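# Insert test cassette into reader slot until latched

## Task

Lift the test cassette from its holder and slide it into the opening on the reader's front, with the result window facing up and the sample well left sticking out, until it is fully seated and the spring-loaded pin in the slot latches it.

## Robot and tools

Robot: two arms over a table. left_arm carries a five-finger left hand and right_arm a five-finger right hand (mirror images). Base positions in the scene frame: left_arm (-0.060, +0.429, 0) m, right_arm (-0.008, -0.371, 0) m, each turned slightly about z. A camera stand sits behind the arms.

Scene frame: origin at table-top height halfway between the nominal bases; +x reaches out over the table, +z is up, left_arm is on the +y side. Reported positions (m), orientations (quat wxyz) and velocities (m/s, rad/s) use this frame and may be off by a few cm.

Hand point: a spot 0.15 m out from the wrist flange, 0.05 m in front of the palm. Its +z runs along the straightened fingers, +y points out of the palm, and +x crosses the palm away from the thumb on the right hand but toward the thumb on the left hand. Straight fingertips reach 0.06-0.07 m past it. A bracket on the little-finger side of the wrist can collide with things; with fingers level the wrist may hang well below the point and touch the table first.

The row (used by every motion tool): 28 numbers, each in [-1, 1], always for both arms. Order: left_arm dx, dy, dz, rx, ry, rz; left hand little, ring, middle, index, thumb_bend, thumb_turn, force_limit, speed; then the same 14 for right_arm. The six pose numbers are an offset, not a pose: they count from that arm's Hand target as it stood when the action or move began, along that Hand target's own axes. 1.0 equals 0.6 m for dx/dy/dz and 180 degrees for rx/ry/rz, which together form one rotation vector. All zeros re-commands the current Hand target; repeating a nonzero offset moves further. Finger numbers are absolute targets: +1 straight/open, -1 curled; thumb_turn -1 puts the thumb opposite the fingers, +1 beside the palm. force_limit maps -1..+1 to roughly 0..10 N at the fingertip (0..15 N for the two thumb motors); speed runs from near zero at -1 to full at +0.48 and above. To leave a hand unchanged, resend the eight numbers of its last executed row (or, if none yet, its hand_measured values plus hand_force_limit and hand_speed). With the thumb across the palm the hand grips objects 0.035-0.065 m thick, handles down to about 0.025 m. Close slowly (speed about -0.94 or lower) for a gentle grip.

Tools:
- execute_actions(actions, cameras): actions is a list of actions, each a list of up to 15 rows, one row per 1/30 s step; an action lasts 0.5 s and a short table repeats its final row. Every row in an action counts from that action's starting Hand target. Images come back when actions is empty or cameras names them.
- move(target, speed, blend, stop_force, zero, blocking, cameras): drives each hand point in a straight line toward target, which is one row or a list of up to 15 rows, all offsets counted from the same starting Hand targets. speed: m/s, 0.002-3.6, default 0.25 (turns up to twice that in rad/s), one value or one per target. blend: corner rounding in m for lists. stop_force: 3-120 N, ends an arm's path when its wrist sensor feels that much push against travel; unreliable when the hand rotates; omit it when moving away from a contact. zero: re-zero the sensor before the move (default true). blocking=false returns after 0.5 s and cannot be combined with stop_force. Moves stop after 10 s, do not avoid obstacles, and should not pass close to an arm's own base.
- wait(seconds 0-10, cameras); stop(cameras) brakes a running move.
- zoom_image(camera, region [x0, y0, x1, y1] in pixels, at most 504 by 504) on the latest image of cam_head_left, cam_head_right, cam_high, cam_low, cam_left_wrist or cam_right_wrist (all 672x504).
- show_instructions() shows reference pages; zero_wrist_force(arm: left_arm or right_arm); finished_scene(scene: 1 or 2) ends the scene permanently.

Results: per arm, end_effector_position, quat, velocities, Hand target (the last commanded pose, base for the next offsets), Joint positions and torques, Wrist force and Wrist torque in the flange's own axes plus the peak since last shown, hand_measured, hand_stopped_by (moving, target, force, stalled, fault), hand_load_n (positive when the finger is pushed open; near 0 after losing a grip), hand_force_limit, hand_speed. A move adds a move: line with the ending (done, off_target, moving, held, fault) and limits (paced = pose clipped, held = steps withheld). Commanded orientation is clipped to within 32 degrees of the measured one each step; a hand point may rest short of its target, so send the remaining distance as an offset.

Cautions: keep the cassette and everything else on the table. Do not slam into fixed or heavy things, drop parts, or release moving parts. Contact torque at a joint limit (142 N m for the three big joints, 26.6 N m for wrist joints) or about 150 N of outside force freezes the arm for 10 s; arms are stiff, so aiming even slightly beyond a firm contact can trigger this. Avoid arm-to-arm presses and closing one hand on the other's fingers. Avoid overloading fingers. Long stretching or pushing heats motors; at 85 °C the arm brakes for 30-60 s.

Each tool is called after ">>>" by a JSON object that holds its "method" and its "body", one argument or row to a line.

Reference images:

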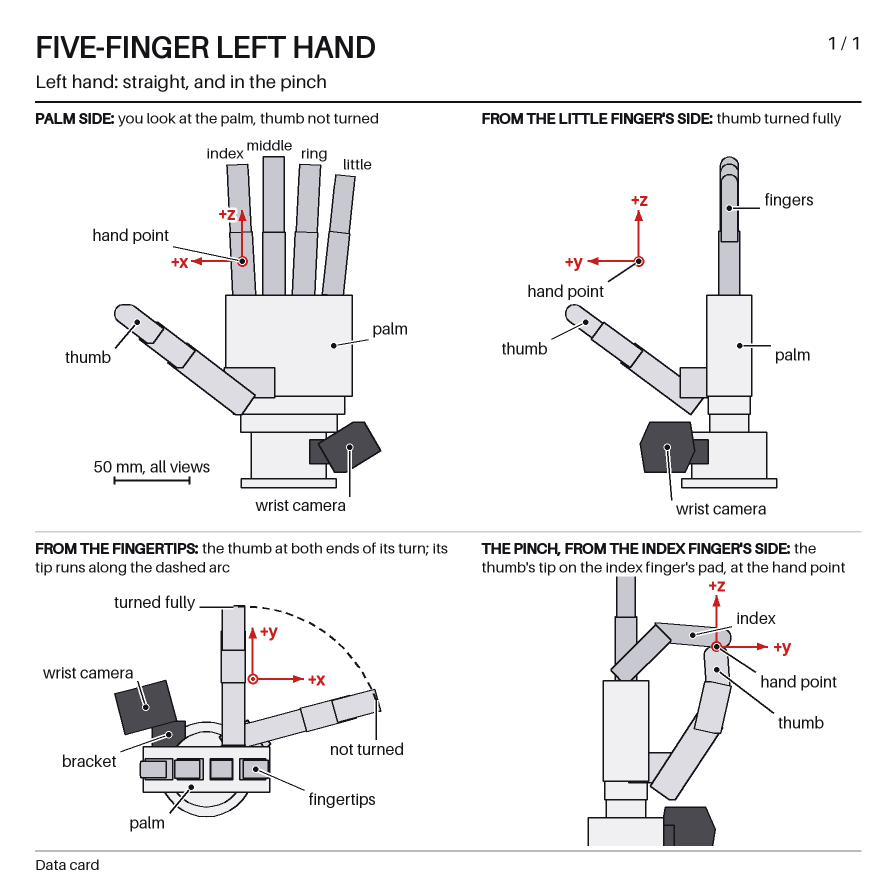

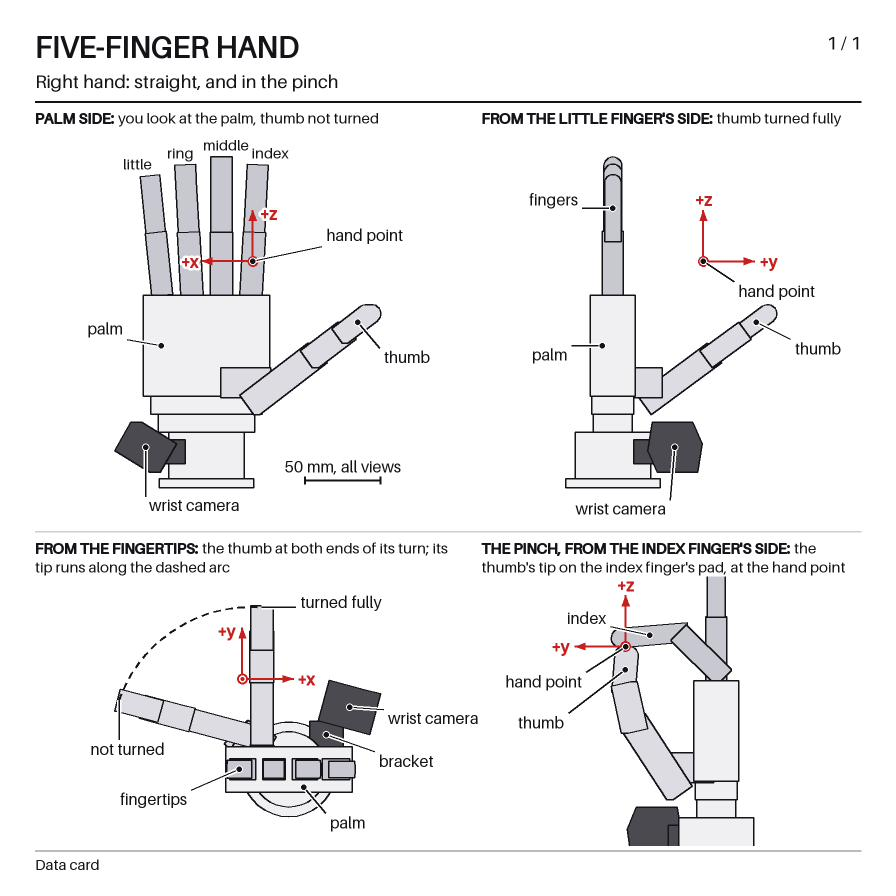

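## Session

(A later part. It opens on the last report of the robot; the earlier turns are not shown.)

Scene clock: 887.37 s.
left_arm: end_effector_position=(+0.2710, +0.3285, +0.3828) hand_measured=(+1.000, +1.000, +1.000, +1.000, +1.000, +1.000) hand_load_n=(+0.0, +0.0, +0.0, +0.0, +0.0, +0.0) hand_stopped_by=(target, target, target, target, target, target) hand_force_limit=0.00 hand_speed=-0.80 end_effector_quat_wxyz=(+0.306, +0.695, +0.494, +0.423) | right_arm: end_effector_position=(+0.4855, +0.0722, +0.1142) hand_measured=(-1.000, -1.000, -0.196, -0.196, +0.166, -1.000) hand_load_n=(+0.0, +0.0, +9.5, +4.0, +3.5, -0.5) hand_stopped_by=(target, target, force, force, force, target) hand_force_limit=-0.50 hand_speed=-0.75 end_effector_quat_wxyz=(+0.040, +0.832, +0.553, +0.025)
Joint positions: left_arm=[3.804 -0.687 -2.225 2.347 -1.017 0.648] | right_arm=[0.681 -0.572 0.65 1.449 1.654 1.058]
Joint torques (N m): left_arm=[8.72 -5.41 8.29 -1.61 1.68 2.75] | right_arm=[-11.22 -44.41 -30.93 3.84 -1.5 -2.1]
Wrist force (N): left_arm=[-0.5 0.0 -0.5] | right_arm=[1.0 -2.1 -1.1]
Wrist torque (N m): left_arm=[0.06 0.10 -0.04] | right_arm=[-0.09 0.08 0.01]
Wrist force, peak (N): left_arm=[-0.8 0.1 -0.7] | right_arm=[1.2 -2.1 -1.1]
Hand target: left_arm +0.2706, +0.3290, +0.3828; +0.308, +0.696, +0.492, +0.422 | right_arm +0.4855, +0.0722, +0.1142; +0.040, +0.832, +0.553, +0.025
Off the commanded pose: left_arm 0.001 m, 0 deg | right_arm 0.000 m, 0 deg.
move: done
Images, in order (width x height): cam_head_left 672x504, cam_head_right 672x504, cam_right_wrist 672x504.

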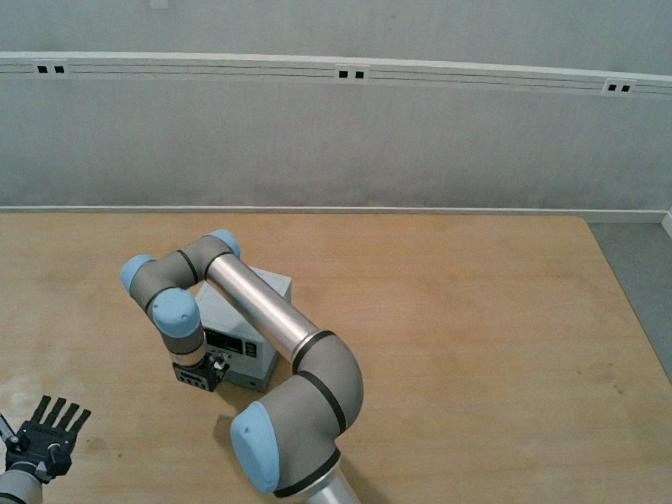

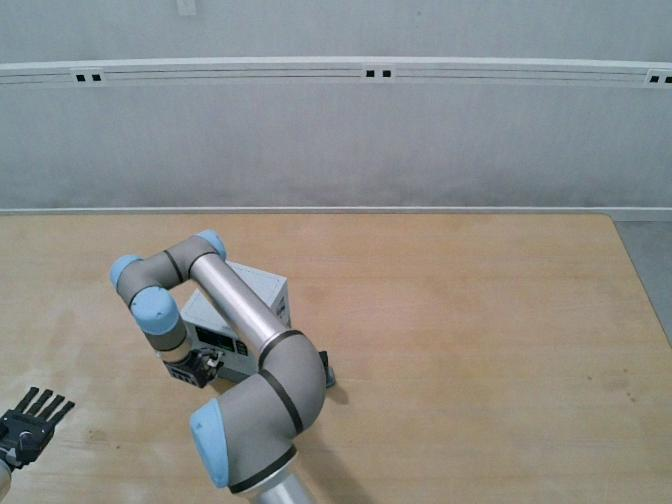

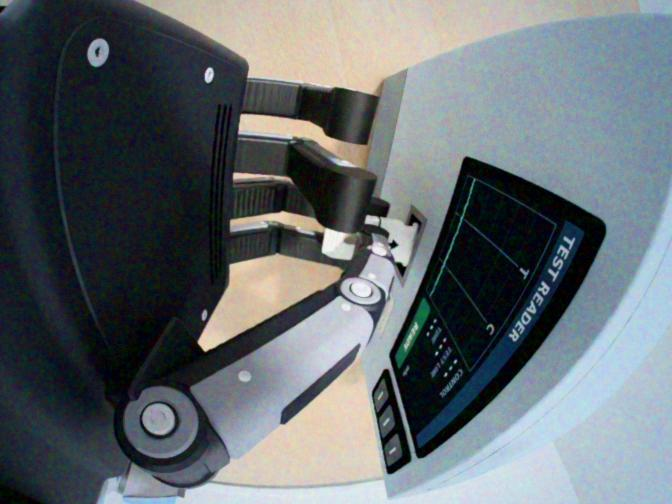

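>>> {"method": "move", "body": {
  "target": [0,0,0,0,0,0,1,1,1,1,1,1,0,-0.8,0.0005,0.0099,0.0009,0,0,0,-1,-1,-0.6,-0.6,-0.1,-1,-0.5,-0.75],
  "speed": 0.01,
  "stop_force": 6,
  "zero": false,
  "cameras": ["cam_right_wrist","cam_head_left"]
}}

>>> {"method": "zoom_image", "body": {
  "camera": "cam_right_wrist",
  "region": [360, 180, 480, 300]
}}

Scene clock: 895.37 s.
left_arm: end_effector_position=(+0.2710, +0.3285, +0.3828) hand_measured=(+1.000, +1.000, +1.000, +1.000, +1.000, +1.000) hand_load_n=(+0.0, +0.0, +0.0, +0.0, +0.0, +0.0) hand_stopped_by=(target, target, target, target, target, target) hand_force_limit=0.00 hand_speed=-0.80 end_effector_quat_wxyz=(+0.306, +0.695, +0.494, +0.423) | right_arm: end_effector_position=(+0.4912, +0.0702, +0.1142) hand_measured=(-1.000, -1.000, -0.196, -0.196, +0.166, -1.000) hand_load_n=(+0.0, +0.0, +8.0, +3.0, +3.5, -0.5) hand_stopped_by=(target, target, force, force, force, target) hand_force_limit=-0.50 hand_speed=-0.75 end_effector_quat_wxyz=(+0.040, +0.832, +0.553, +0.025)
Joint positions: left_arm=[3.804 -0.687 -2.225 2.347 -1.017 0.648] | right_arm=[0.674 -0.563 0.633 1.456 1.654 1.05]
Joint torques (N m): left_arm=[8.06 -4.27 8.12 -1.58 1.72 2.84] | right_arm=[-13.85 -40.65 -28.7 2.81 -1.1 -2.23]
Wrist force (N): left_arm=[-0.6 0.1 -0.4] | right_arm=[1.0 -6.3 -7.1]
Wrist torque (N m): left_arm=[0.07 0.13 -0.05] | right_arm=[-0.19 0.12 -0.04]
Wrist force, peak (N): left_arm=[-0.7 -0.1 -0.6] | right_arm=[1.0 -6.6 -7.2]
Hand target: left_arm +0.2706, +0.3290, +0.3828; +0.308, +0.696, +0.492, +0.422 | right_arm +0.4912, +0.0702, +0.1142; +0.040, +0.832, +0.553, +0.025
Off the commanded pose: left_arm 0.001 m, 0 deg | right_arm 0.000 m, 0 deg.
move: done
Images, in order (width x height): cam_head_left 672x504, cam_right_wrist 672x504.

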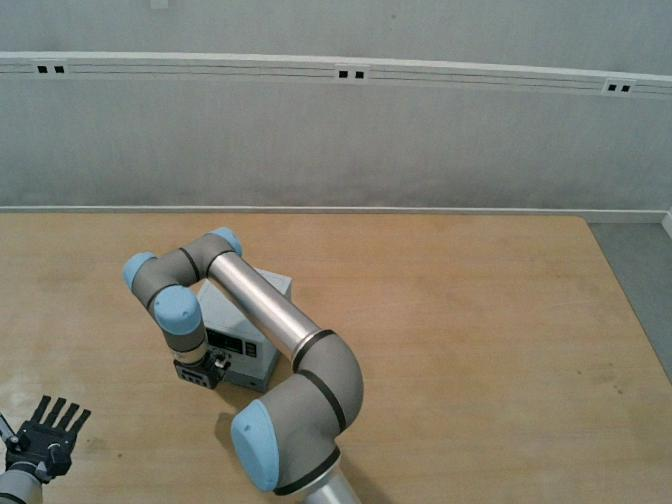

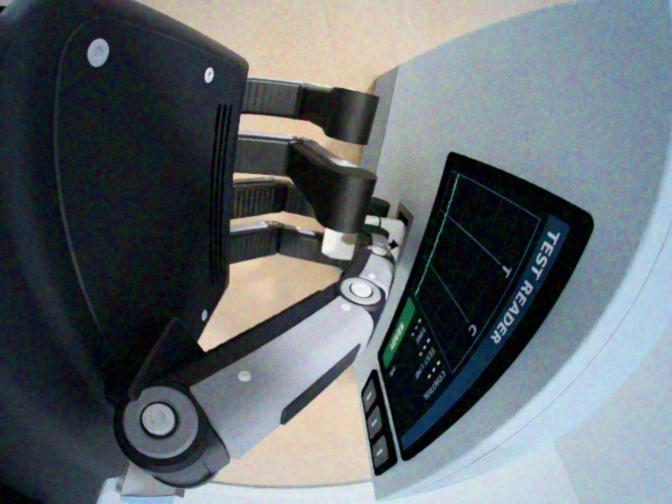

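Scaled by 4.200 from the camera's 672x504 image, which has a finer 960x720 frame.

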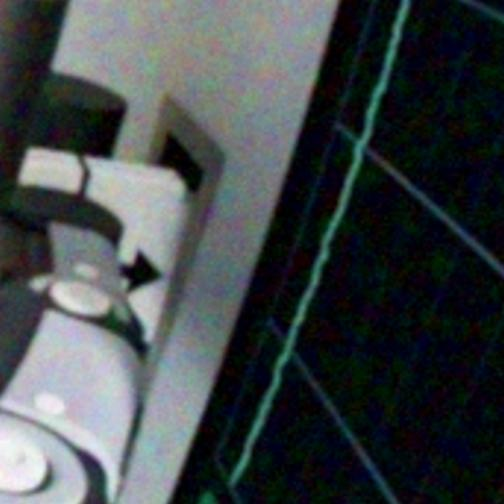

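>>> {"method": "move", "body": {
  "target": [0,0,0,0,0,0,1,1,1,1,1,1,0,-0.8,0,0.0001,-0.0017,0,0,0,-1,-1,-0.6,-0.6,-0.1,-1,-0.5,-0.75],
  "speed": 0.01
}}

Scene clock: 900.77 s.
left_arm: end_effector_position=(+0.2710, +0.3285, +0.3828) hand_measured=(+1.000, +1.000, +1.000, +1.000, +1.000, +1.000) hand_load_n=(+0.0, -0.5, +0.0, +0.0, +0.0, +0.0) hand_stopped_by=(target, target, target, target, target, target) hand_force_limit=0.00 hand_speed=-0.80 end_effector_quat_wxyz=(+0.306, +0.695, +0.494, +0.423) | right_arm: end_effector_position=(+0.4911, +0.0702, +0.1150) hand_measured=(-1.000, -1.000, -0.196, -0.196, +0.168, -1.000) hand_load_n=(+0.0, +0.0, +9.5, +4.0, +4.0, +0.0) hand_stopped_by=(target, target, force, force, force, target) hand_force_limit=-0.50 hand_speed=-0.75 end_effector_quat_wxyz=(+0.040, +0.832, +0.553, +0.025)
Joint positions: left_arm=[3.804 -0.687 -2.225 2.347 -1.017 0.648] | right_arm=[0.674 -0.563 0.632 1.458 1.654 1.05]
Joint torques (N m): left_arm=[7.4 -4.92 7.95 -1.6 1.72 2.83] | right_arm=[-5.7 -73.68 -30.6 4.08 -0.79 -0.88]
Wrist force (N): left_arm=[-0.5 0.3 -0.3] | right_arm=[1.3 -1.0 0.2]
Wrist torque (N m): left_arm=[0.09 0.11 -0.05] | right_arm=[-0.04 0.03 0.04]
Wrist force, peak (N): left_arm=[-0.5 0.1 -0.8] | right_arm=[1.2 -6.5 -7.4]
Hand target: left_arm +0.2706, +0.3290, +0.3828; +0.308, +0.696, +0.492, +0.422 | right_arm +0.4911, +0.0702, +0.1152; +0.040, +0.832, +0.553, +0.025
Off the commanded pose: left_arm 0.001 m, 0 deg | right_arm 0.000 m, 0 deg.
move: done

>>> {"method": "move", "body": {
  "target": [0,0,0,0,0,0,1,1,1,1,1,1,0,-0.8,0.0012,0.0066,0.0006,0,0,0,-1,-1,-0.6,-0.6,-0.1,-1,-0.5,-0.75],
  "speed": 0.01,
  "stop_force": 6,
  "zero": false,
  "cameras": ["cam_right_wrist","cam_head_left","cam_head_right"]
}}

>>> {"method": "zoom_image", "body": {
  "camera": "cam_right_wrist",
  "region": [360, 180, 480, 300]
}}

>>> {"method": "zoom_image", "body": {
  "camera": "cam_head_right",
  "region": [180, 320, 240, 380]
}}

Scene clock: 905.47 s.
left_arm: end_effector_position=(+0.2710, +0.3285, +0.3828) hand_measured=(+1.000, +1.000, +1.000, +1.000, +1.000, +1.000) hand_load_n=(+0.0, +0.0, +0.0, +0.0, +0.0, +0.0) hand_stopped_by=(target, target, target, target, target, target) hand_force_limit=0.00 hand_speed=-0.80 end_effector_quat_wxyz=(+0.306, +0.695, +0.494, +0.423) | right_arm: end_effector_position=(+0.4951, +0.0693, +0.1152) hand_measured=(-1.000, -1.000, -0.196, -0.196, +0.168, -1.000) hand_load_n=(+0.5, +0.0, +9.5, +3.5, +4.0, +0.0) hand_stopped_by=(target, target, force, force, force, target) hand_force_limit=-0.50 hand_speed=-0.75 end_effector_quat_wxyz=(+0.040, +0.832, +0.553, +0.025)
Joint positions: left_arm=[3.804 -0.687 -2.225 2.347 -1.017 0.648] | right_arm=[0.669 -0.556 0.616 1.466 1.654 1.045]
Joint torques (N m): left_arm=[7.54 -4.66 7.3 -1.68 1.63 2.92] | right_arm=[-10.67 -45.23 -30.2 3.54 -1.59 -2.13]
Wrist force (N): left_arm=[-0.6 0.0 -0.5] | right_arm=[-0.4 -1.7 -0.2]
Wrist torque (N m): left_arm=[0.06 0.12 -0.06] | right_arm=[-0.07 0.04 0.07]
Wrist force, peak (N): left_arm=[-0.7 0.1 -0.6] | right_arm=[-0.3 -1.8 0.1]
Hand target: left_arm +0.2706, +0.3290, +0.3828; +0.308, +0.696, +0.492, +0.422 | right_arm +0.4951, +0.0693, +0.1152; +0.040, +0.832, +0.553, +0.025
Off the commanded pose: left_arm 0.001 m, 0 deg | right_arm 0.000 m, 0 deg.
move: done
Images, in order (width x height): cam_head_left 672x504, cam_head_right 672x504, cam_right_wrist 672x504.

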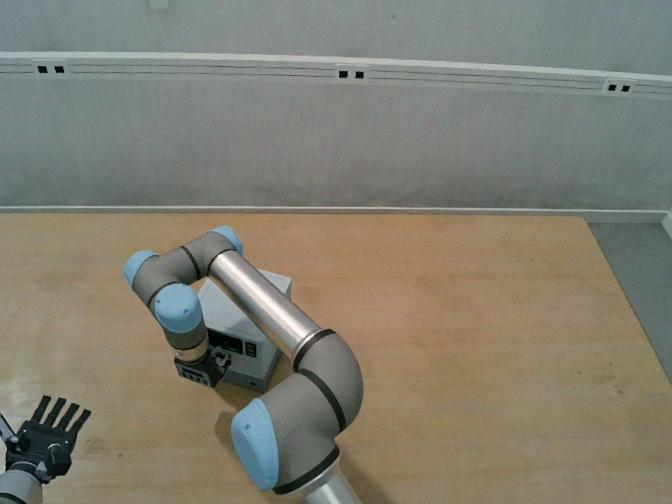

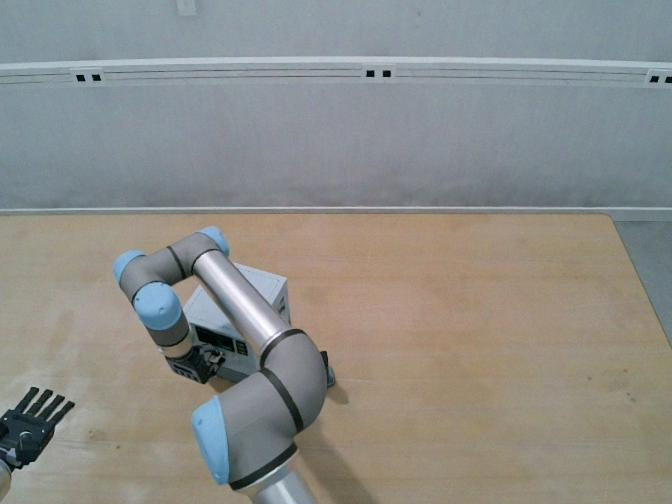

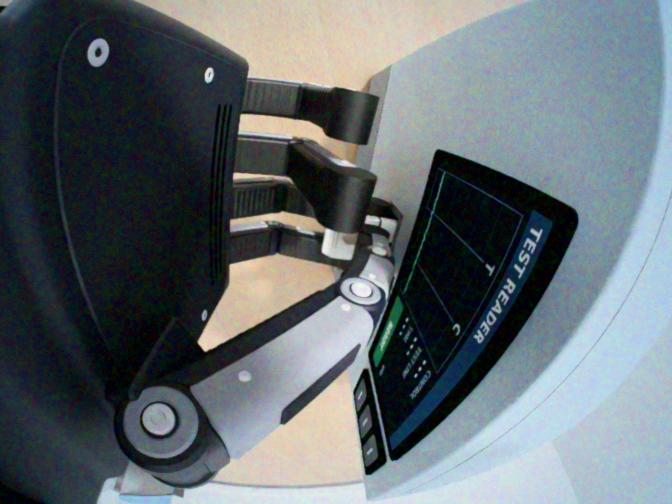

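Scaled by 4.200 from the camera's 672x504 image, which has a finer 960x720 frame.

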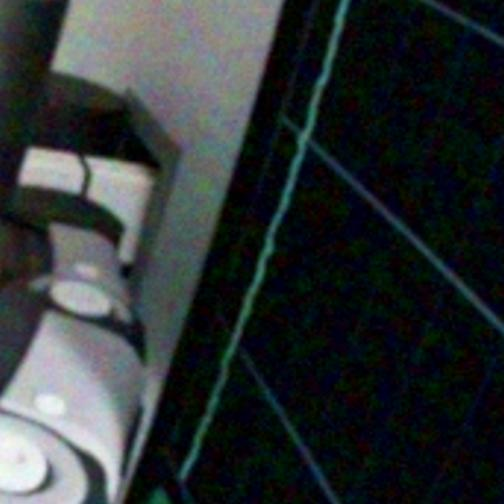

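Scaled by 8.400 from the camera's 672x504 image, which has a finer 960x720 frame.

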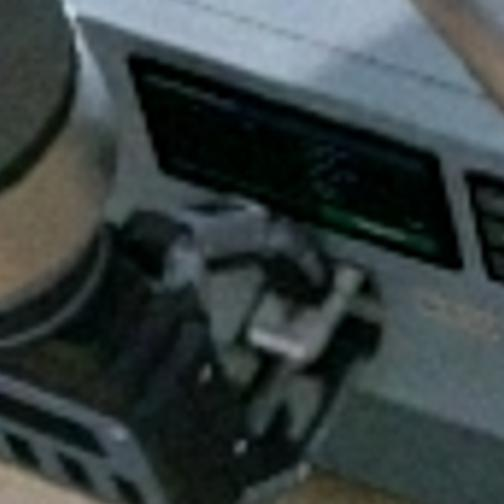

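>>> {"method": "move", "body": {
  "target": [0,0,0,0,0,0,1,1,1,1,1,1,0,-0.8,0.0002,0.005,0.0004,0,0,0,-1,-1,-0.6,-0.6,-0.1,-1,-0.5,-0.75],
  "speed": 0.008,
  "stop_force": 5,
  "zero": false,
  "cameras": ["cam_right_wrist","cam_head_right"]
}}

>>> {"method": "zoom_image", "body": {
  "camera": "cam_right_wrist",
  "region": [340, 190, 420, 270]
}}

Scene clock: 912.73 s.
left_arm: end_effector_position=(+0.2710, +0.3285, +0.3828) hand_measured=(+1.000, +1.000, +1.000, +1.000, +1.000, +1.000) hand_load_n=(+0.0, +0.0, +0.0, +0.0, +0.0, +0.0) hand_stopped_by=(target, target, target, target, target, target) hand_force_limit=0.00 hand_speed=-0.80 end_effector_quat_wxyz=(+0.306, +0.695, +0.494, +0.423) | right_arm: end_effector_position=(+0.4956, +0.0691, +0.1152) hand_measured=(-1.000, -1.000, -0.196, -0.196, +0.168, -1.000) hand_load_n=(+0.0, +0.0, +9.5, +3.5, +4.0, +0.5) hand_stopped_by=(target, target, force, force, force, target) hand_force_limit=-0.50 hand_speed=-0.75 end_effector_quat_wxyz=(+0.040, +0.832, +0.553, +0.025)
Joint positions: left_arm=[3.804 -0.687 -2.225 2.347 -1.017 0.648] | right_arm=[0.668 -0.555 0.614 1.466 1.654 1.045]
Joint torques (N m): left_arm=[8.41 -5.28 8.13 -1.56 1.71 2.76] | right_arm=[7.54 -73.81 -10.4 0.69 2.87 1.78]
Wrist force (N): left_arm=[-0.3 0.4 -0.5] | right_arm=[-1.0 -4.3 -0.9]
Wrist torque (N m): left_arm=[0.12 0.06 -0.04] | right_arm=[-0.06 0.07 -0.04]
Wrist force, peak (N): left_arm=[-1.0 0.0 -0.5] | right_arm=[-1.4 -9.9 -1.3]
Hand target: left_arm +0.2706, +0.3290, +0.3828; +0.308, +0.696, +0.492, +0.422 | right_arm +0.4956, +0.0691, +0.1152; +0.040, +0.832, +0.553, +0.025 (not the last commanded pose)
Off the commanded pose: left_arm 0.001 m, 0 deg | right_arm 0.002 m, 0 deg.
move: contact (right_arm)
Images, in order (width x height): cam_head_right 672x504, cam_right_wrist 672x504.

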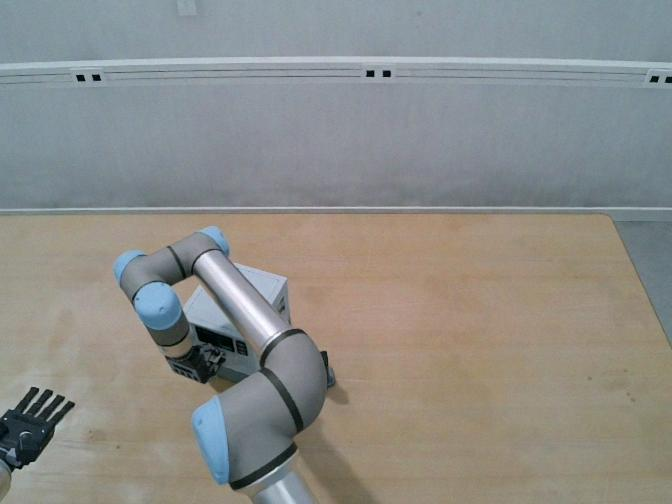

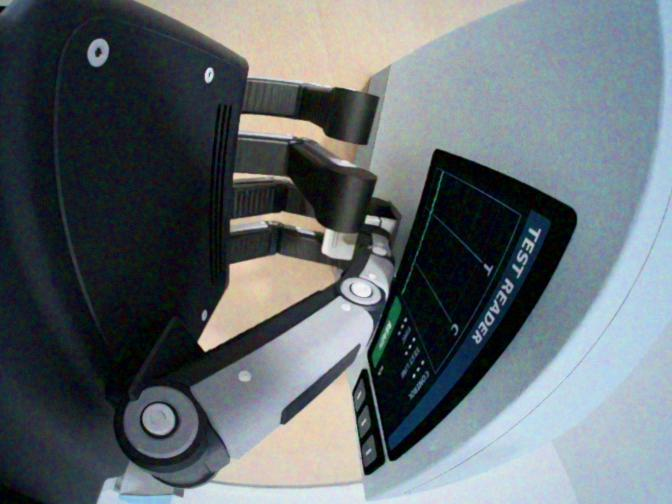

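Scaled by 6.300 from the camera's 672x504 image, which has a finer 960x720 frame.

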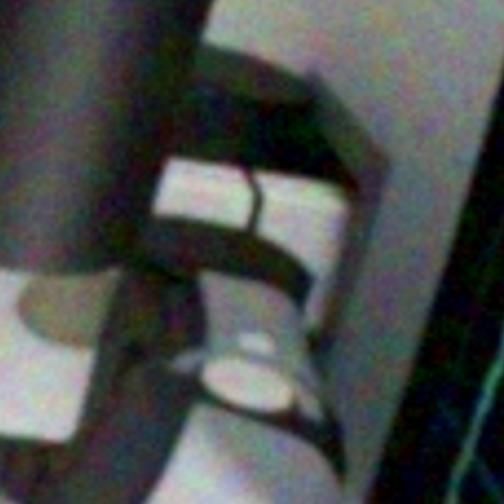

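>>> {"method": "move", "body": {
  "target": [
    [0,0,0,0,0,0,1,1,1,1,1,1,0,-0.8,0,-0.002,0,0,0,0,-1,-1,0.3,0.3,0.5,-1,-0.5,-0.3],
    [0,0,0,0,0,0,1,1,1,1,1,1,0,-0.8,-0.0011,-0.0215,-0.002,0,0,0,-1,-1,0.3,0.3,0.5,-1,-0.5,-0.3]
  ],
  "speed": 0.05,
  "cameras": ["cam_right_wrist","cam_head_right","cam_head_left"]
}}

>>> {"method": "zoom_image", "body": {
  "camera": "cam_right_wrist",
  "region": [320, 170, 440, 290]
}}

>>> {"method": "zoom_image", "body": {
  "camera": "cam_head_right",
  "region": [180, 320, 240, 380]
}}

>>> {"method": "zoom_image", "body": {
  "camera": "cam_head_left",
  "region": [190, 330, 250, 390]
}}

Scene clock: 923.47 s.
left_arm: end_effector_position=(+0.2710, +0.3285, +0.3828) hand_measured=(+1.000, +1.000, +1.000, +1.000, +1.000, +1.000) hand_load_n=(+0.0, +0.0, +0.0, +0.0, +0.0, +0.0) hand_stopped_by=(target, target, target, target, target, target) hand_force_limit=0.00 hand_speed=-0.80 end_effector_quat_wxyz=(+0.306, +0.695, +0.494, +0.423) | right_arm: end_effector_position=(+0.4835, +0.0735, +0.1152) hand_measured=(-1.000, -1.000, +0.300, +0.300, +0.308, -1.000) hand_load_n=(+0.0, +0.0, +0.0, +0.0, +0.0, +0.0) hand_stopped_by=(target, target, target, target, stalled, target) hand_force_limit=-0.50 hand_speed=-0.30 end_effector_quat_wxyz=(+0.040, +0.832, +0.553, +0.025)
Joint positions: left_arm=[3.804 -0.687 -2.225 2.347 -1.017 0.648] | right_arm=[0.685 -0.573 0.65 1.45 1.655 1.061]
Joint torques (N m): left_arm=[7.29 -4.79 8.56 -1.68 1.63 2.79] | right_arm=[9.79 -73.15 -8.96 0.93 2.2 1.79]
Wrist force (N): left_arm=[-0.3 0.0 -0.5] | right_arm=[-0.4 -0.5 0.1]
Wrist torque (N m): left_arm=[0.05 0.07 -0.03] | right_arm=[-0.07 0.07 -0.08]
Wrist force, peak (N): left_arm=[-0.9 -0.3 -0.3] | right_arm=[-1.7 -17.7 5.3]
Hand target: left_arm +0.2706, +0.3290, +0.3828; +0.308, +0.696, +0.492, +0.422 | right_arm +0.4834, +0.0735, +0.1152; +0.040, +0.832, +0.553, +0.025
Off the commanded pose: left_arm 0.001 m, 0 deg | right_arm 0.000 m, 0 deg.
move: done
Images, in order (width x height): cam_head_left 672x504, cam_head_right 672x504, cam_right_wrist 672x504.

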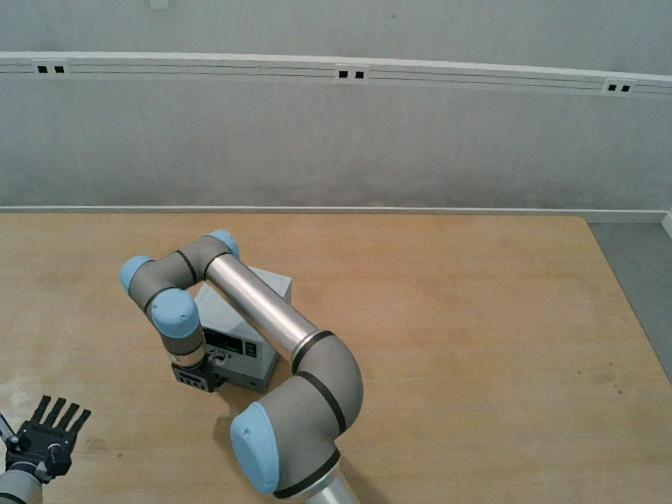

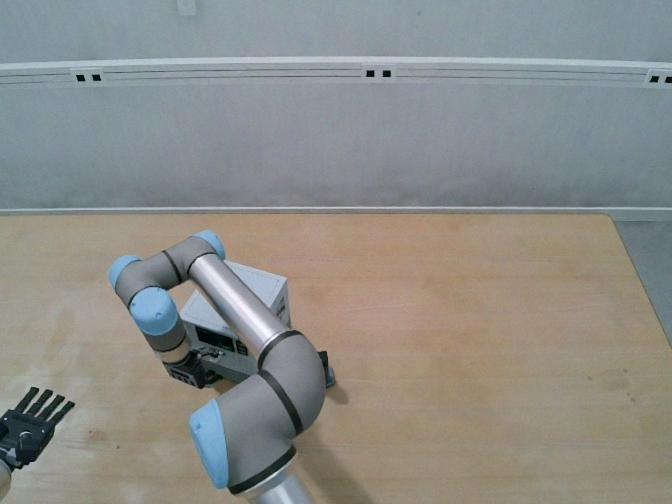

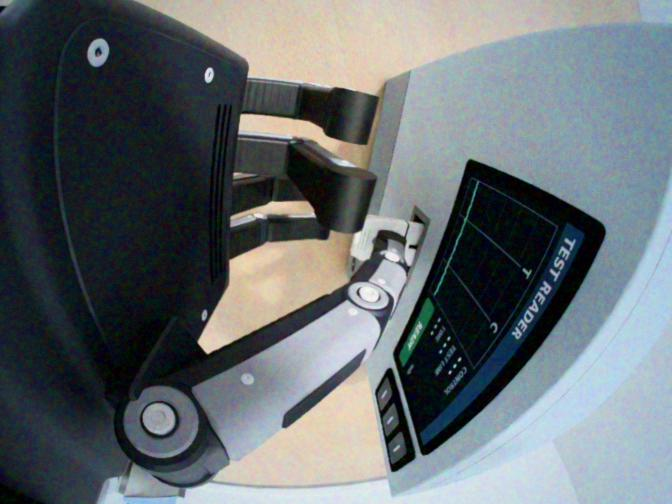

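Scaled by 4.200 from the camera's 672x504 image, which has a finer 960x720 frame.

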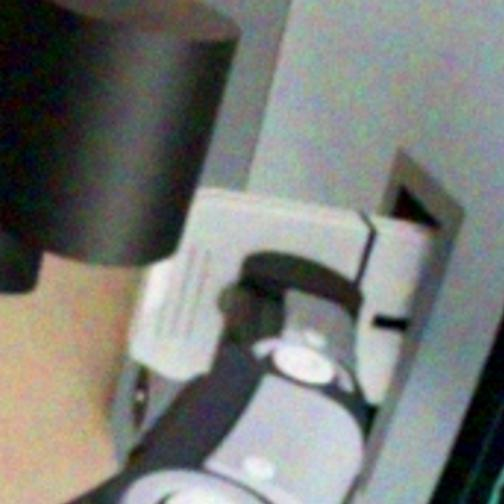

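Scaled by 8.400 from the camera's 672x504 image, which has a finer 960x720 frame.

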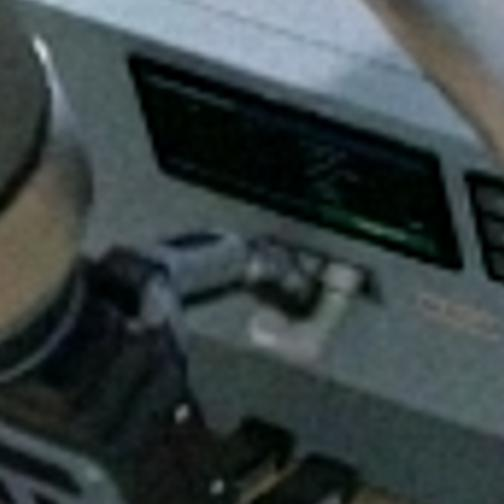

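Scaled by 8.400 from the camera's 672x504 image, which has a finer 960x720 frame.

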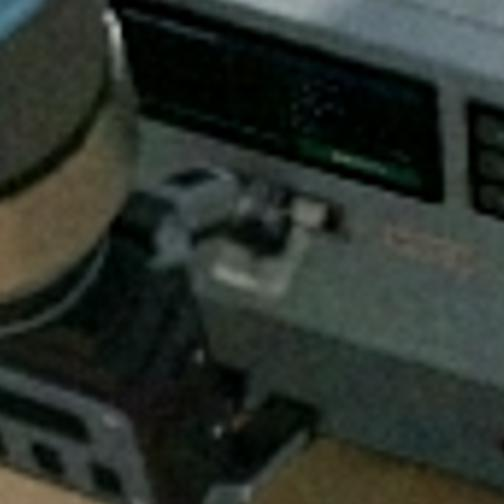

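>>> {"method": "move", "body": {
  "target": [0,0,0,0,0,0,1,1,1,1,1,1,0,-0.8,-0.0009,-0.0166,-0.0016,0,0,0,-1,-1,0.3,0.3,0.4,-1,-0.5,-0.5],
  "speed": 0.03
}}

>>> {"method": "move", "body": {
  "target": [0,0,0,0,0,0,1,1,1,1,1,1,0,-0.8,0,0,0,0,0,0,-1,-1,0.3,0.3,-0.1,-1,-0.9,-0.75],
  "cameras": ["cam_right_wrist","cam_head_right"]
}}

>>> {"method": "zoom_image", "body": {
  "camera": "cam_right_wrist",
  "region": [320, 170, 440, 290]
}}

Scene clock: 931.53 s.
left_arm: end_effector_position=(+0.2710, +0.3285, +0.3828) hand_measured=(+1.000, +1.000, +1.000, +1.000, +1.000, +1.000) hand_load_n=(+0.0, +0.0, +0.0, +0.0, -0.5, +0.0) hand_stopped_by=(target, target, target, target, target, target) hand_force_limit=0.00 hand_speed=-0.80 end_effector_quat_wxyz=(+0.306, +0.695, +0.494, +0.423) | right_arm: end_effector_position=(+0.4741, +0.0768, +0.1152) hand_measured=(-1.000, -1.000, +0.300, +0.300, +0.400, -1.000) hand_load_n=(+0.0, +0.0, +0.0, +0.0, +0.0, +0.0) hand_stopped_by=(target, target, target, target, target, target) hand_force_limit=-0.50 hand_speed=-0.50 end_effector_quat_wxyz=(+0.040, +0.832, +0.553, +0.025)
Joint positions: left_arm=[3.804 -0.687 -2.225 2.347 -1.017 0.648] | right_arm=[0.698 -0.587 0.676 1.439 1.655 1.075]
Joint torques (N m): left_arm=[6.97 -4.5 8.64 -1.61 1.64 2.67] | right_arm=[10.92 -73 -10.91 1.1 2.26 1.76]
Wrist force (N): left_arm=[-0.7 0.2 -0.5] | right_arm=[-0.4 -0.6 -0.1]
Wrist torque (N m): left_arm=[0.09 0.13 -0.06] | right_arm=[-0.07 0.08 -0.08]
Wrist force, peak (N): left_arm=[-0.7 -0.1 -0.6] | right_arm=[-0.4 -1.0 -0.1]
Hand target: left_arm +0.2706, +0.3290, +0.3828; +0.308, +0.696, +0.492, +0.422 | right_arm +0.4740, +0.0769, +0.1152; +0.040, +0.832, +0.553, +0.025
Off the commanded pose: left_arm 0.001 m, 0 deg | right_arm 0.000 m, 0 deg.
move: done

Scene clock: 933.20 s.
left_arm: end_effector_position=(+0.2710, +0.3285, +0.3828) hand_measured=(+1.000, +1.000, +1.000, +1.000, +1.000, +1.000) hand_load_n=(+0.0, +0.0, +0.0, +0.0, -0.5, +0.0) hand_stopped_by=(target, target, target, target, target, target) hand_force_limit=0.00 hand_speed=-0.80 end_effector_quat_wxyz=(+0.306, +0.695, +0.494, +0.423) | right_arm: end_effector_position=(+0.4740, +0.0769, +0.1152) hand_measured=(-1.000, -1.000, +0.300, +0.300, -0.100, -1.000) hand_load_n=(+0.0, +0.5, +0.0, +0.0, +0.0, +0.0) hand_stopped_by=(target, target, target, target, target, target) hand_force_limit=-0.90 hand_speed=-0.75 end_effector_quat_wxyz=(+0.040, +0.832, +0.553, +0.025)
Joint positions: left_arm=[3.804 -0.687 -2.225 2.347 -1.017 0.648] | right_arm=[0.698 -0.587 0.676 1.439 1.655 1.075]
Joint torques (N m): left_arm=[6.59 -4.97 8.22 -1.67 1.65 2.74] | right_arm=[9.08 -72.59 -9.51 0.99 1.98 2.16]
Wrist force (N): left_arm=[-0.6 -0.1 -0.2] | right_arm=[-0.5 -0.6 0.0]
Wrist torque (N m): left_arm=[0.03 0.13 -0.05] | right_arm=[-0.08 0.09 -0.07]
Wrist force, peak (N): left_arm=[-0.6 -0.1 -0.7] | right_arm=[-0.6 -1.0 -0.3]
Hand target: left_arm +0.2706, +0.3290, +0.3828; +0.308, +0.696, +0.492, +0.422 | right_arm +0.4740, +0.0769, +0.1152; +0.040, +0.832, +0.553, +0.025
Off the commanded pose: left_arm 0.001 m, 0 deg | right_arm 0.000 m, 0 deg.
move: done
Images, in order (width x height): cam_head_right 672x504, cam_right_wrist 672x504.

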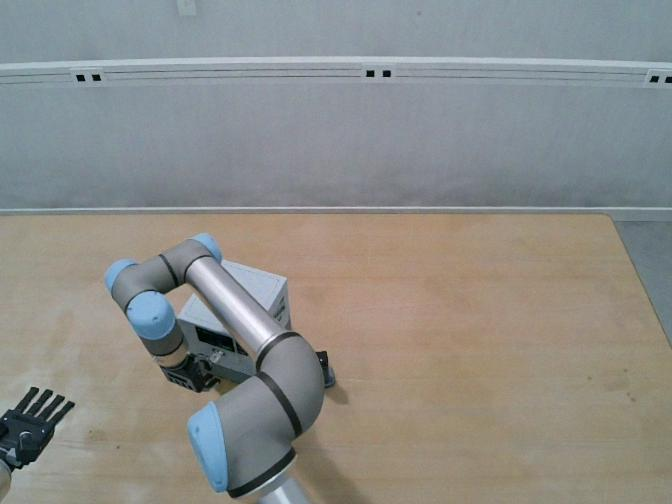

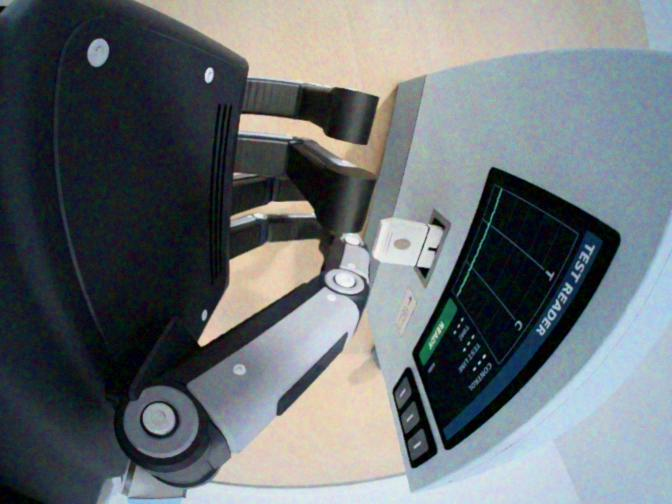

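Scaled by 4.200 from the camera's 672x504 image, which has a finer 960x720 frame.

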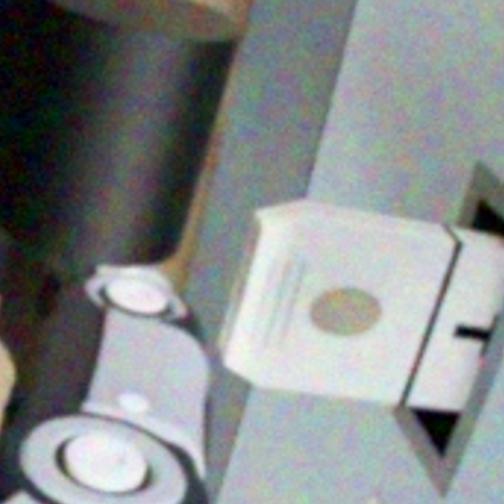

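>>> {"method": "move", "body": {
  "target": [0,0,0,0,0,0,1,1,1,1,1,1,0,-0.8,-0.001,-0.0166,-0.0016,0,0,0,-1,-1,0.3,0.3,-0.1,-1,-0.9,-0.75],
  "speed": 0.05
}}

>>> {"method": "move", "body": {
  "target": [0,0,0,0,0,0,1,1,1,1,1,1,0,-0.8,0,0,0,0,0,0,-1,-1,0.3,0.3,0.12,-1,-0.5,-0.5]
}}

>>> {"method": "move", "body": {
  "target": [0,0,0,0,0,0,1,1,1,1,1,1,0,-0.8,0,0,0,0,0,0,-1,-1,-0.6,-0.6,0.12,-1,-0.5,-0.5],
  "cameras": ["cam_right_wrist","cam_head_right","cam_head_left"]
}}

>>> {"method": "zoom_image", "body": {
  "camera": "cam_right_wrist",
  "region": [320, 170, 460, 300]
}}

>>> {"method": "zoom_image", "body": {
  "camera": "cam_head_left",
  "region": [190, 330, 250, 390]
}}

>>> {"method": "zoom_image", "body": {
  "camera": "cam_head_right",
  "region": [180, 320, 240, 380]
}}

Scene clock: 949.73 s.
left_arm: end_effector_position=(+0.2710, +0.3285, +0.3828) hand_measured=(+1.000, +1.000, +1.000, +1.000, +1.000, +1.000) hand_load_n=(+0.0, +0.0, +0.0, +0.0, +0.0, +0.0) hand_stopped_by=(target, target, target, target, target, target) hand_force_limit=0.00 hand_speed=-0.80 end_effector_quat_wxyz=(+0.306, +0.695, +0.494, +0.423) | right_arm: end_effector_position=(+0.4646, +0.0802, +0.1153) hand_measured=(-1.000, -1.000, +0.300, +0.300, -0.100, -1.000) hand_load_n=(+0.0, +0.0, +0.0, +0.0, +0.0, +0.0) hand_stopped_by=(target, target, target, target, target, target) hand_force_limit=-0.90 hand_speed=-0.75 end_effector_quat_wxyz=(+0.040, +0.832, +0.553, +0.025)
Joint positions: left_arm=[3.804 -0.687 -2.225 2.347 -1.017 0.648] | right_arm=[0.711 -0.599 0.7 1.429 1.656 1.088]
Joint torques (N m): left_arm=[6.63 -5.77 8.62 -1.5 1.64 2.67] | right_arm=[8.04 -72.8 -8.87 1.04 2.18 1.91]
Wrist force (N): left_arm=[-0.5 -0.2 -0.4] | right_arm=[-0.6 -1.0 -0.2]
Wrist torque (N m): left_arm=[0.02 0.10 -0.04] | right_arm=[-0.12 0.12 -0.11]
Wrist force, peak (N): left_arm=[-0.7 0.3 -0.5] | right_arm=[-0.6 -1.0 -0.2]
Hand target: left_arm +0.2706, +0.3290, +0.3828; +0.308, +0.696, +0.492, +0.422 | right_arm +0.4645, +0.0802, +0.1153; +0.040, +0.832, +0.553, +0.025
Off the commanded pose: left_arm 0.001 m, 0 deg | right_arm 0.000 m, 0 deg.
move: done

Scene clock: 950.33 s.
left_arm: end_effector_position=(+0.2710, +0.3285, +0.3828) hand_measured=(+1.000, +1.000, +1.000, +1.000, +1.000, +1.000) hand_load_n=(+0.0, +0.0, +0.0, +0.5, +0.0, +0.0) hand_stopped_by=(target, target, target, target, target, target) hand_force_limit=0.00 hand_speed=-0.80 end_effector_quat_wxyz=(+0.306, +0.695, +0.494, +0.423) | right_arm: end_effector_position=(+0.4645, +0.0802, +0.1153) hand_measured=(-1.000, -1.000, +0.300, +0.300, +0.120, -1.000) hand_load_n=(+0.0, +0.0, +0.0, +0.0, +0.0, +0.0) hand_stopped_by=(target, target, target, target, target, target) hand_force_limit=-0.50 hand_speed=-0.50 end_effector_quat_wxyz=(+0.040, +0.832, +0.553, +0.025)
Joint positions: left_arm=[3.804 -0.687 -2.225 2.347 -1.017 0.648] | right_arm=[0.711 -0.6 0.701 1.428 1.656 1.088]
Joint torques (N m): left_arm=[6.31 -5.33 8.59 -1.56 1.63 2.68] | right_arm=[9.42 -72.98 -9.28 1.02 1.82 1.93]
Wrist force (N): left_arm=[-0.4 0.0 -0.5] | right_arm=[-0.3 -0.6 -0.1]
Wrist torque (N m): left_arm=[0.06 0.09 -0.04] | right_arm=[-0.07 0.07 -0.07]
Wrist force, peak (N): left_arm=[-0.5 0.2 -0.7] | right_arm=[-0.5 -0.8 -0.2]
Hand target: left_arm +0.2706, +0.3290, +0.3828; +0.308, +0.696, +0.492, +0.422 | right_arm +0.4645, +0.0802, +0.1153; +0.040, +0.832, +0.553, +0.025
Off the commanded pose: left_arm 0.001 m, 0 deg | right_arm 0.000 m, 0 deg.
move: done

Scene clock: 951.00 s.
left_arm: end_effector_position=(+0.2710, +0.3285, +0.3828) hand_measured=(+1.000, +1.000, +1.000, +1.000, +1.000, +1.000) hand_load_n=(+0.0, +0.0, +0.0, +0.0, +0.0, +0.5) hand_stopped_by=(target, target, target, target, target, target) hand_force_limit=0.00 hand_speed=-0.80 end_effector_quat_wxyz=(+0.306, +0.695, +0.494, +0.423) | right_arm: end_effector_position=(+0.4645, +0.0802, +0.1153) hand_measured=(-1.000, -1.000, -0.246, -0.248, +0.120, -1.000) hand_load_n=(+0.0, +0.0, +7.0, +3.0, +1.0, +0.0) hand_stopped_by=(target, target, force, force, target, target) hand_force_limit=-0.50 hand_speed=-0.50 end_effector_quat_wxyz=(+0.040, +0.832, +0.553, +0.025)
Joint positions: left_arm=[3.804 -0.687 -2.225 2.347 -1.017 0.648] | right_arm=[0.711 -0.6 0.701 1.428 1.656 1.088]
Joint torques (N m): left_arm=[6.99 -4.76 7.82 -1.62 1.74 2.7] | right_arm=[9.33 -72.43 -9.94 1.52 1.73 1.88]
Wrist force (N): left_arm=[-0.4 0.1 -0.5] | right_arm=[-0.3 -0.8 0.1]
Wrist torque (N m): left_arm=[0.08 0.08 -0.04] | right_arm=[-0.11 0.05 -0.08]
Wrist force, peak (N): left_arm=[-0.6 0.3 -0.6] | right_arm=[-0.5 -0.9 0.0]
Hand target: left_arm +0.2706, +0.3290, +0.3828; +0.308, +0.696, +0.492, +0.422 | right_arm +0.4645, +0.0802, +0.1153; +0.040, +0.832, +0.553, +0.025
Off the commanded pose: left_arm 0.001 m, 0 deg | right_arm 0.000 m, 0 deg.
move: done
Images, in order (width x height): cam_head_left 672x504, cam_head_right 672x504, cam_right_wrist 672x504.

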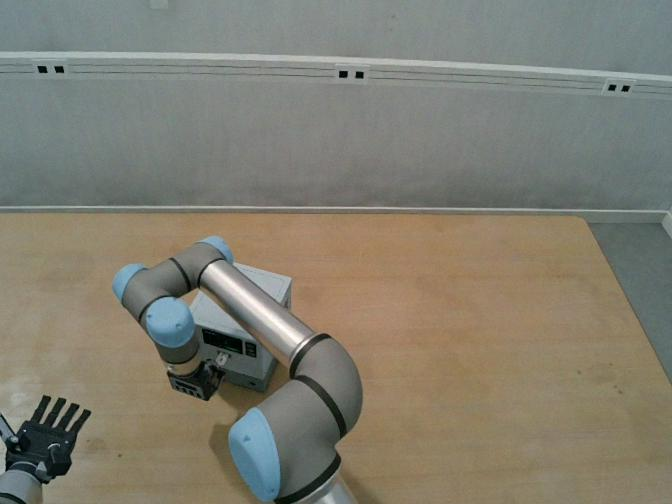

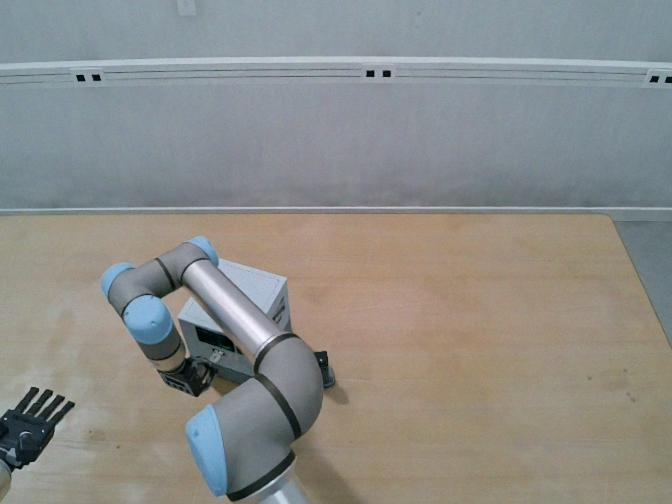

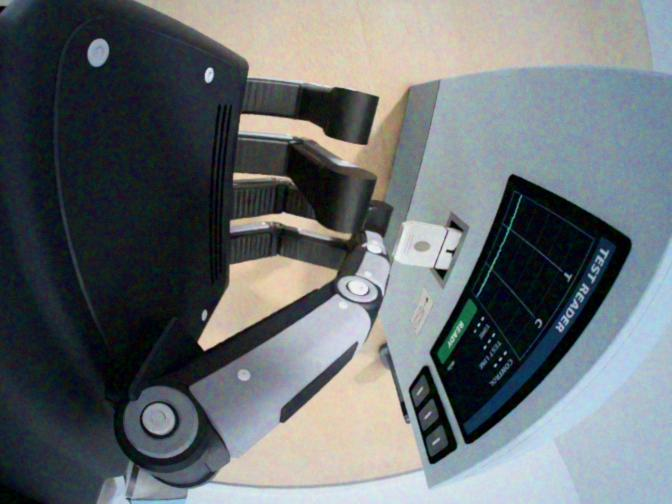

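Scaled by 3.600 from the camera's 672x504 image, which has a finer 960x720 frame.

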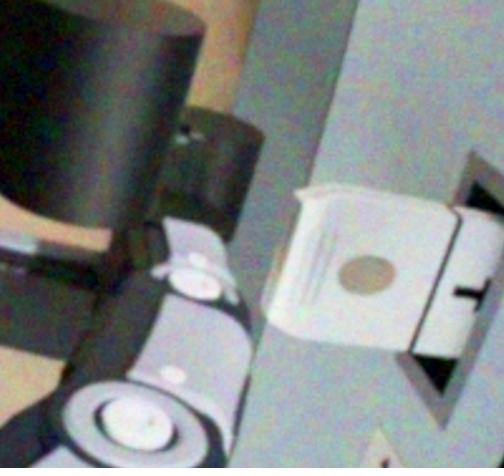

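Scaled by 8.400 from the camera's 672x504 image, which has a finer 960x720 frame.

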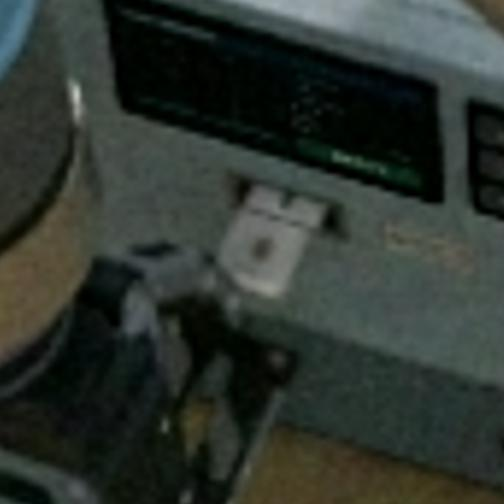

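Scaled by 8.400 from the camera's 672x504 image, which has a finer 960x720 frame.

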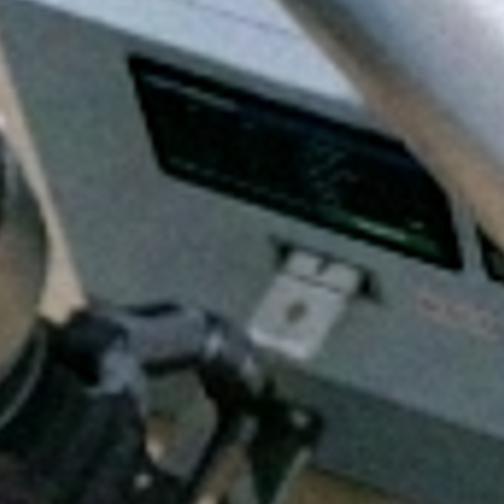

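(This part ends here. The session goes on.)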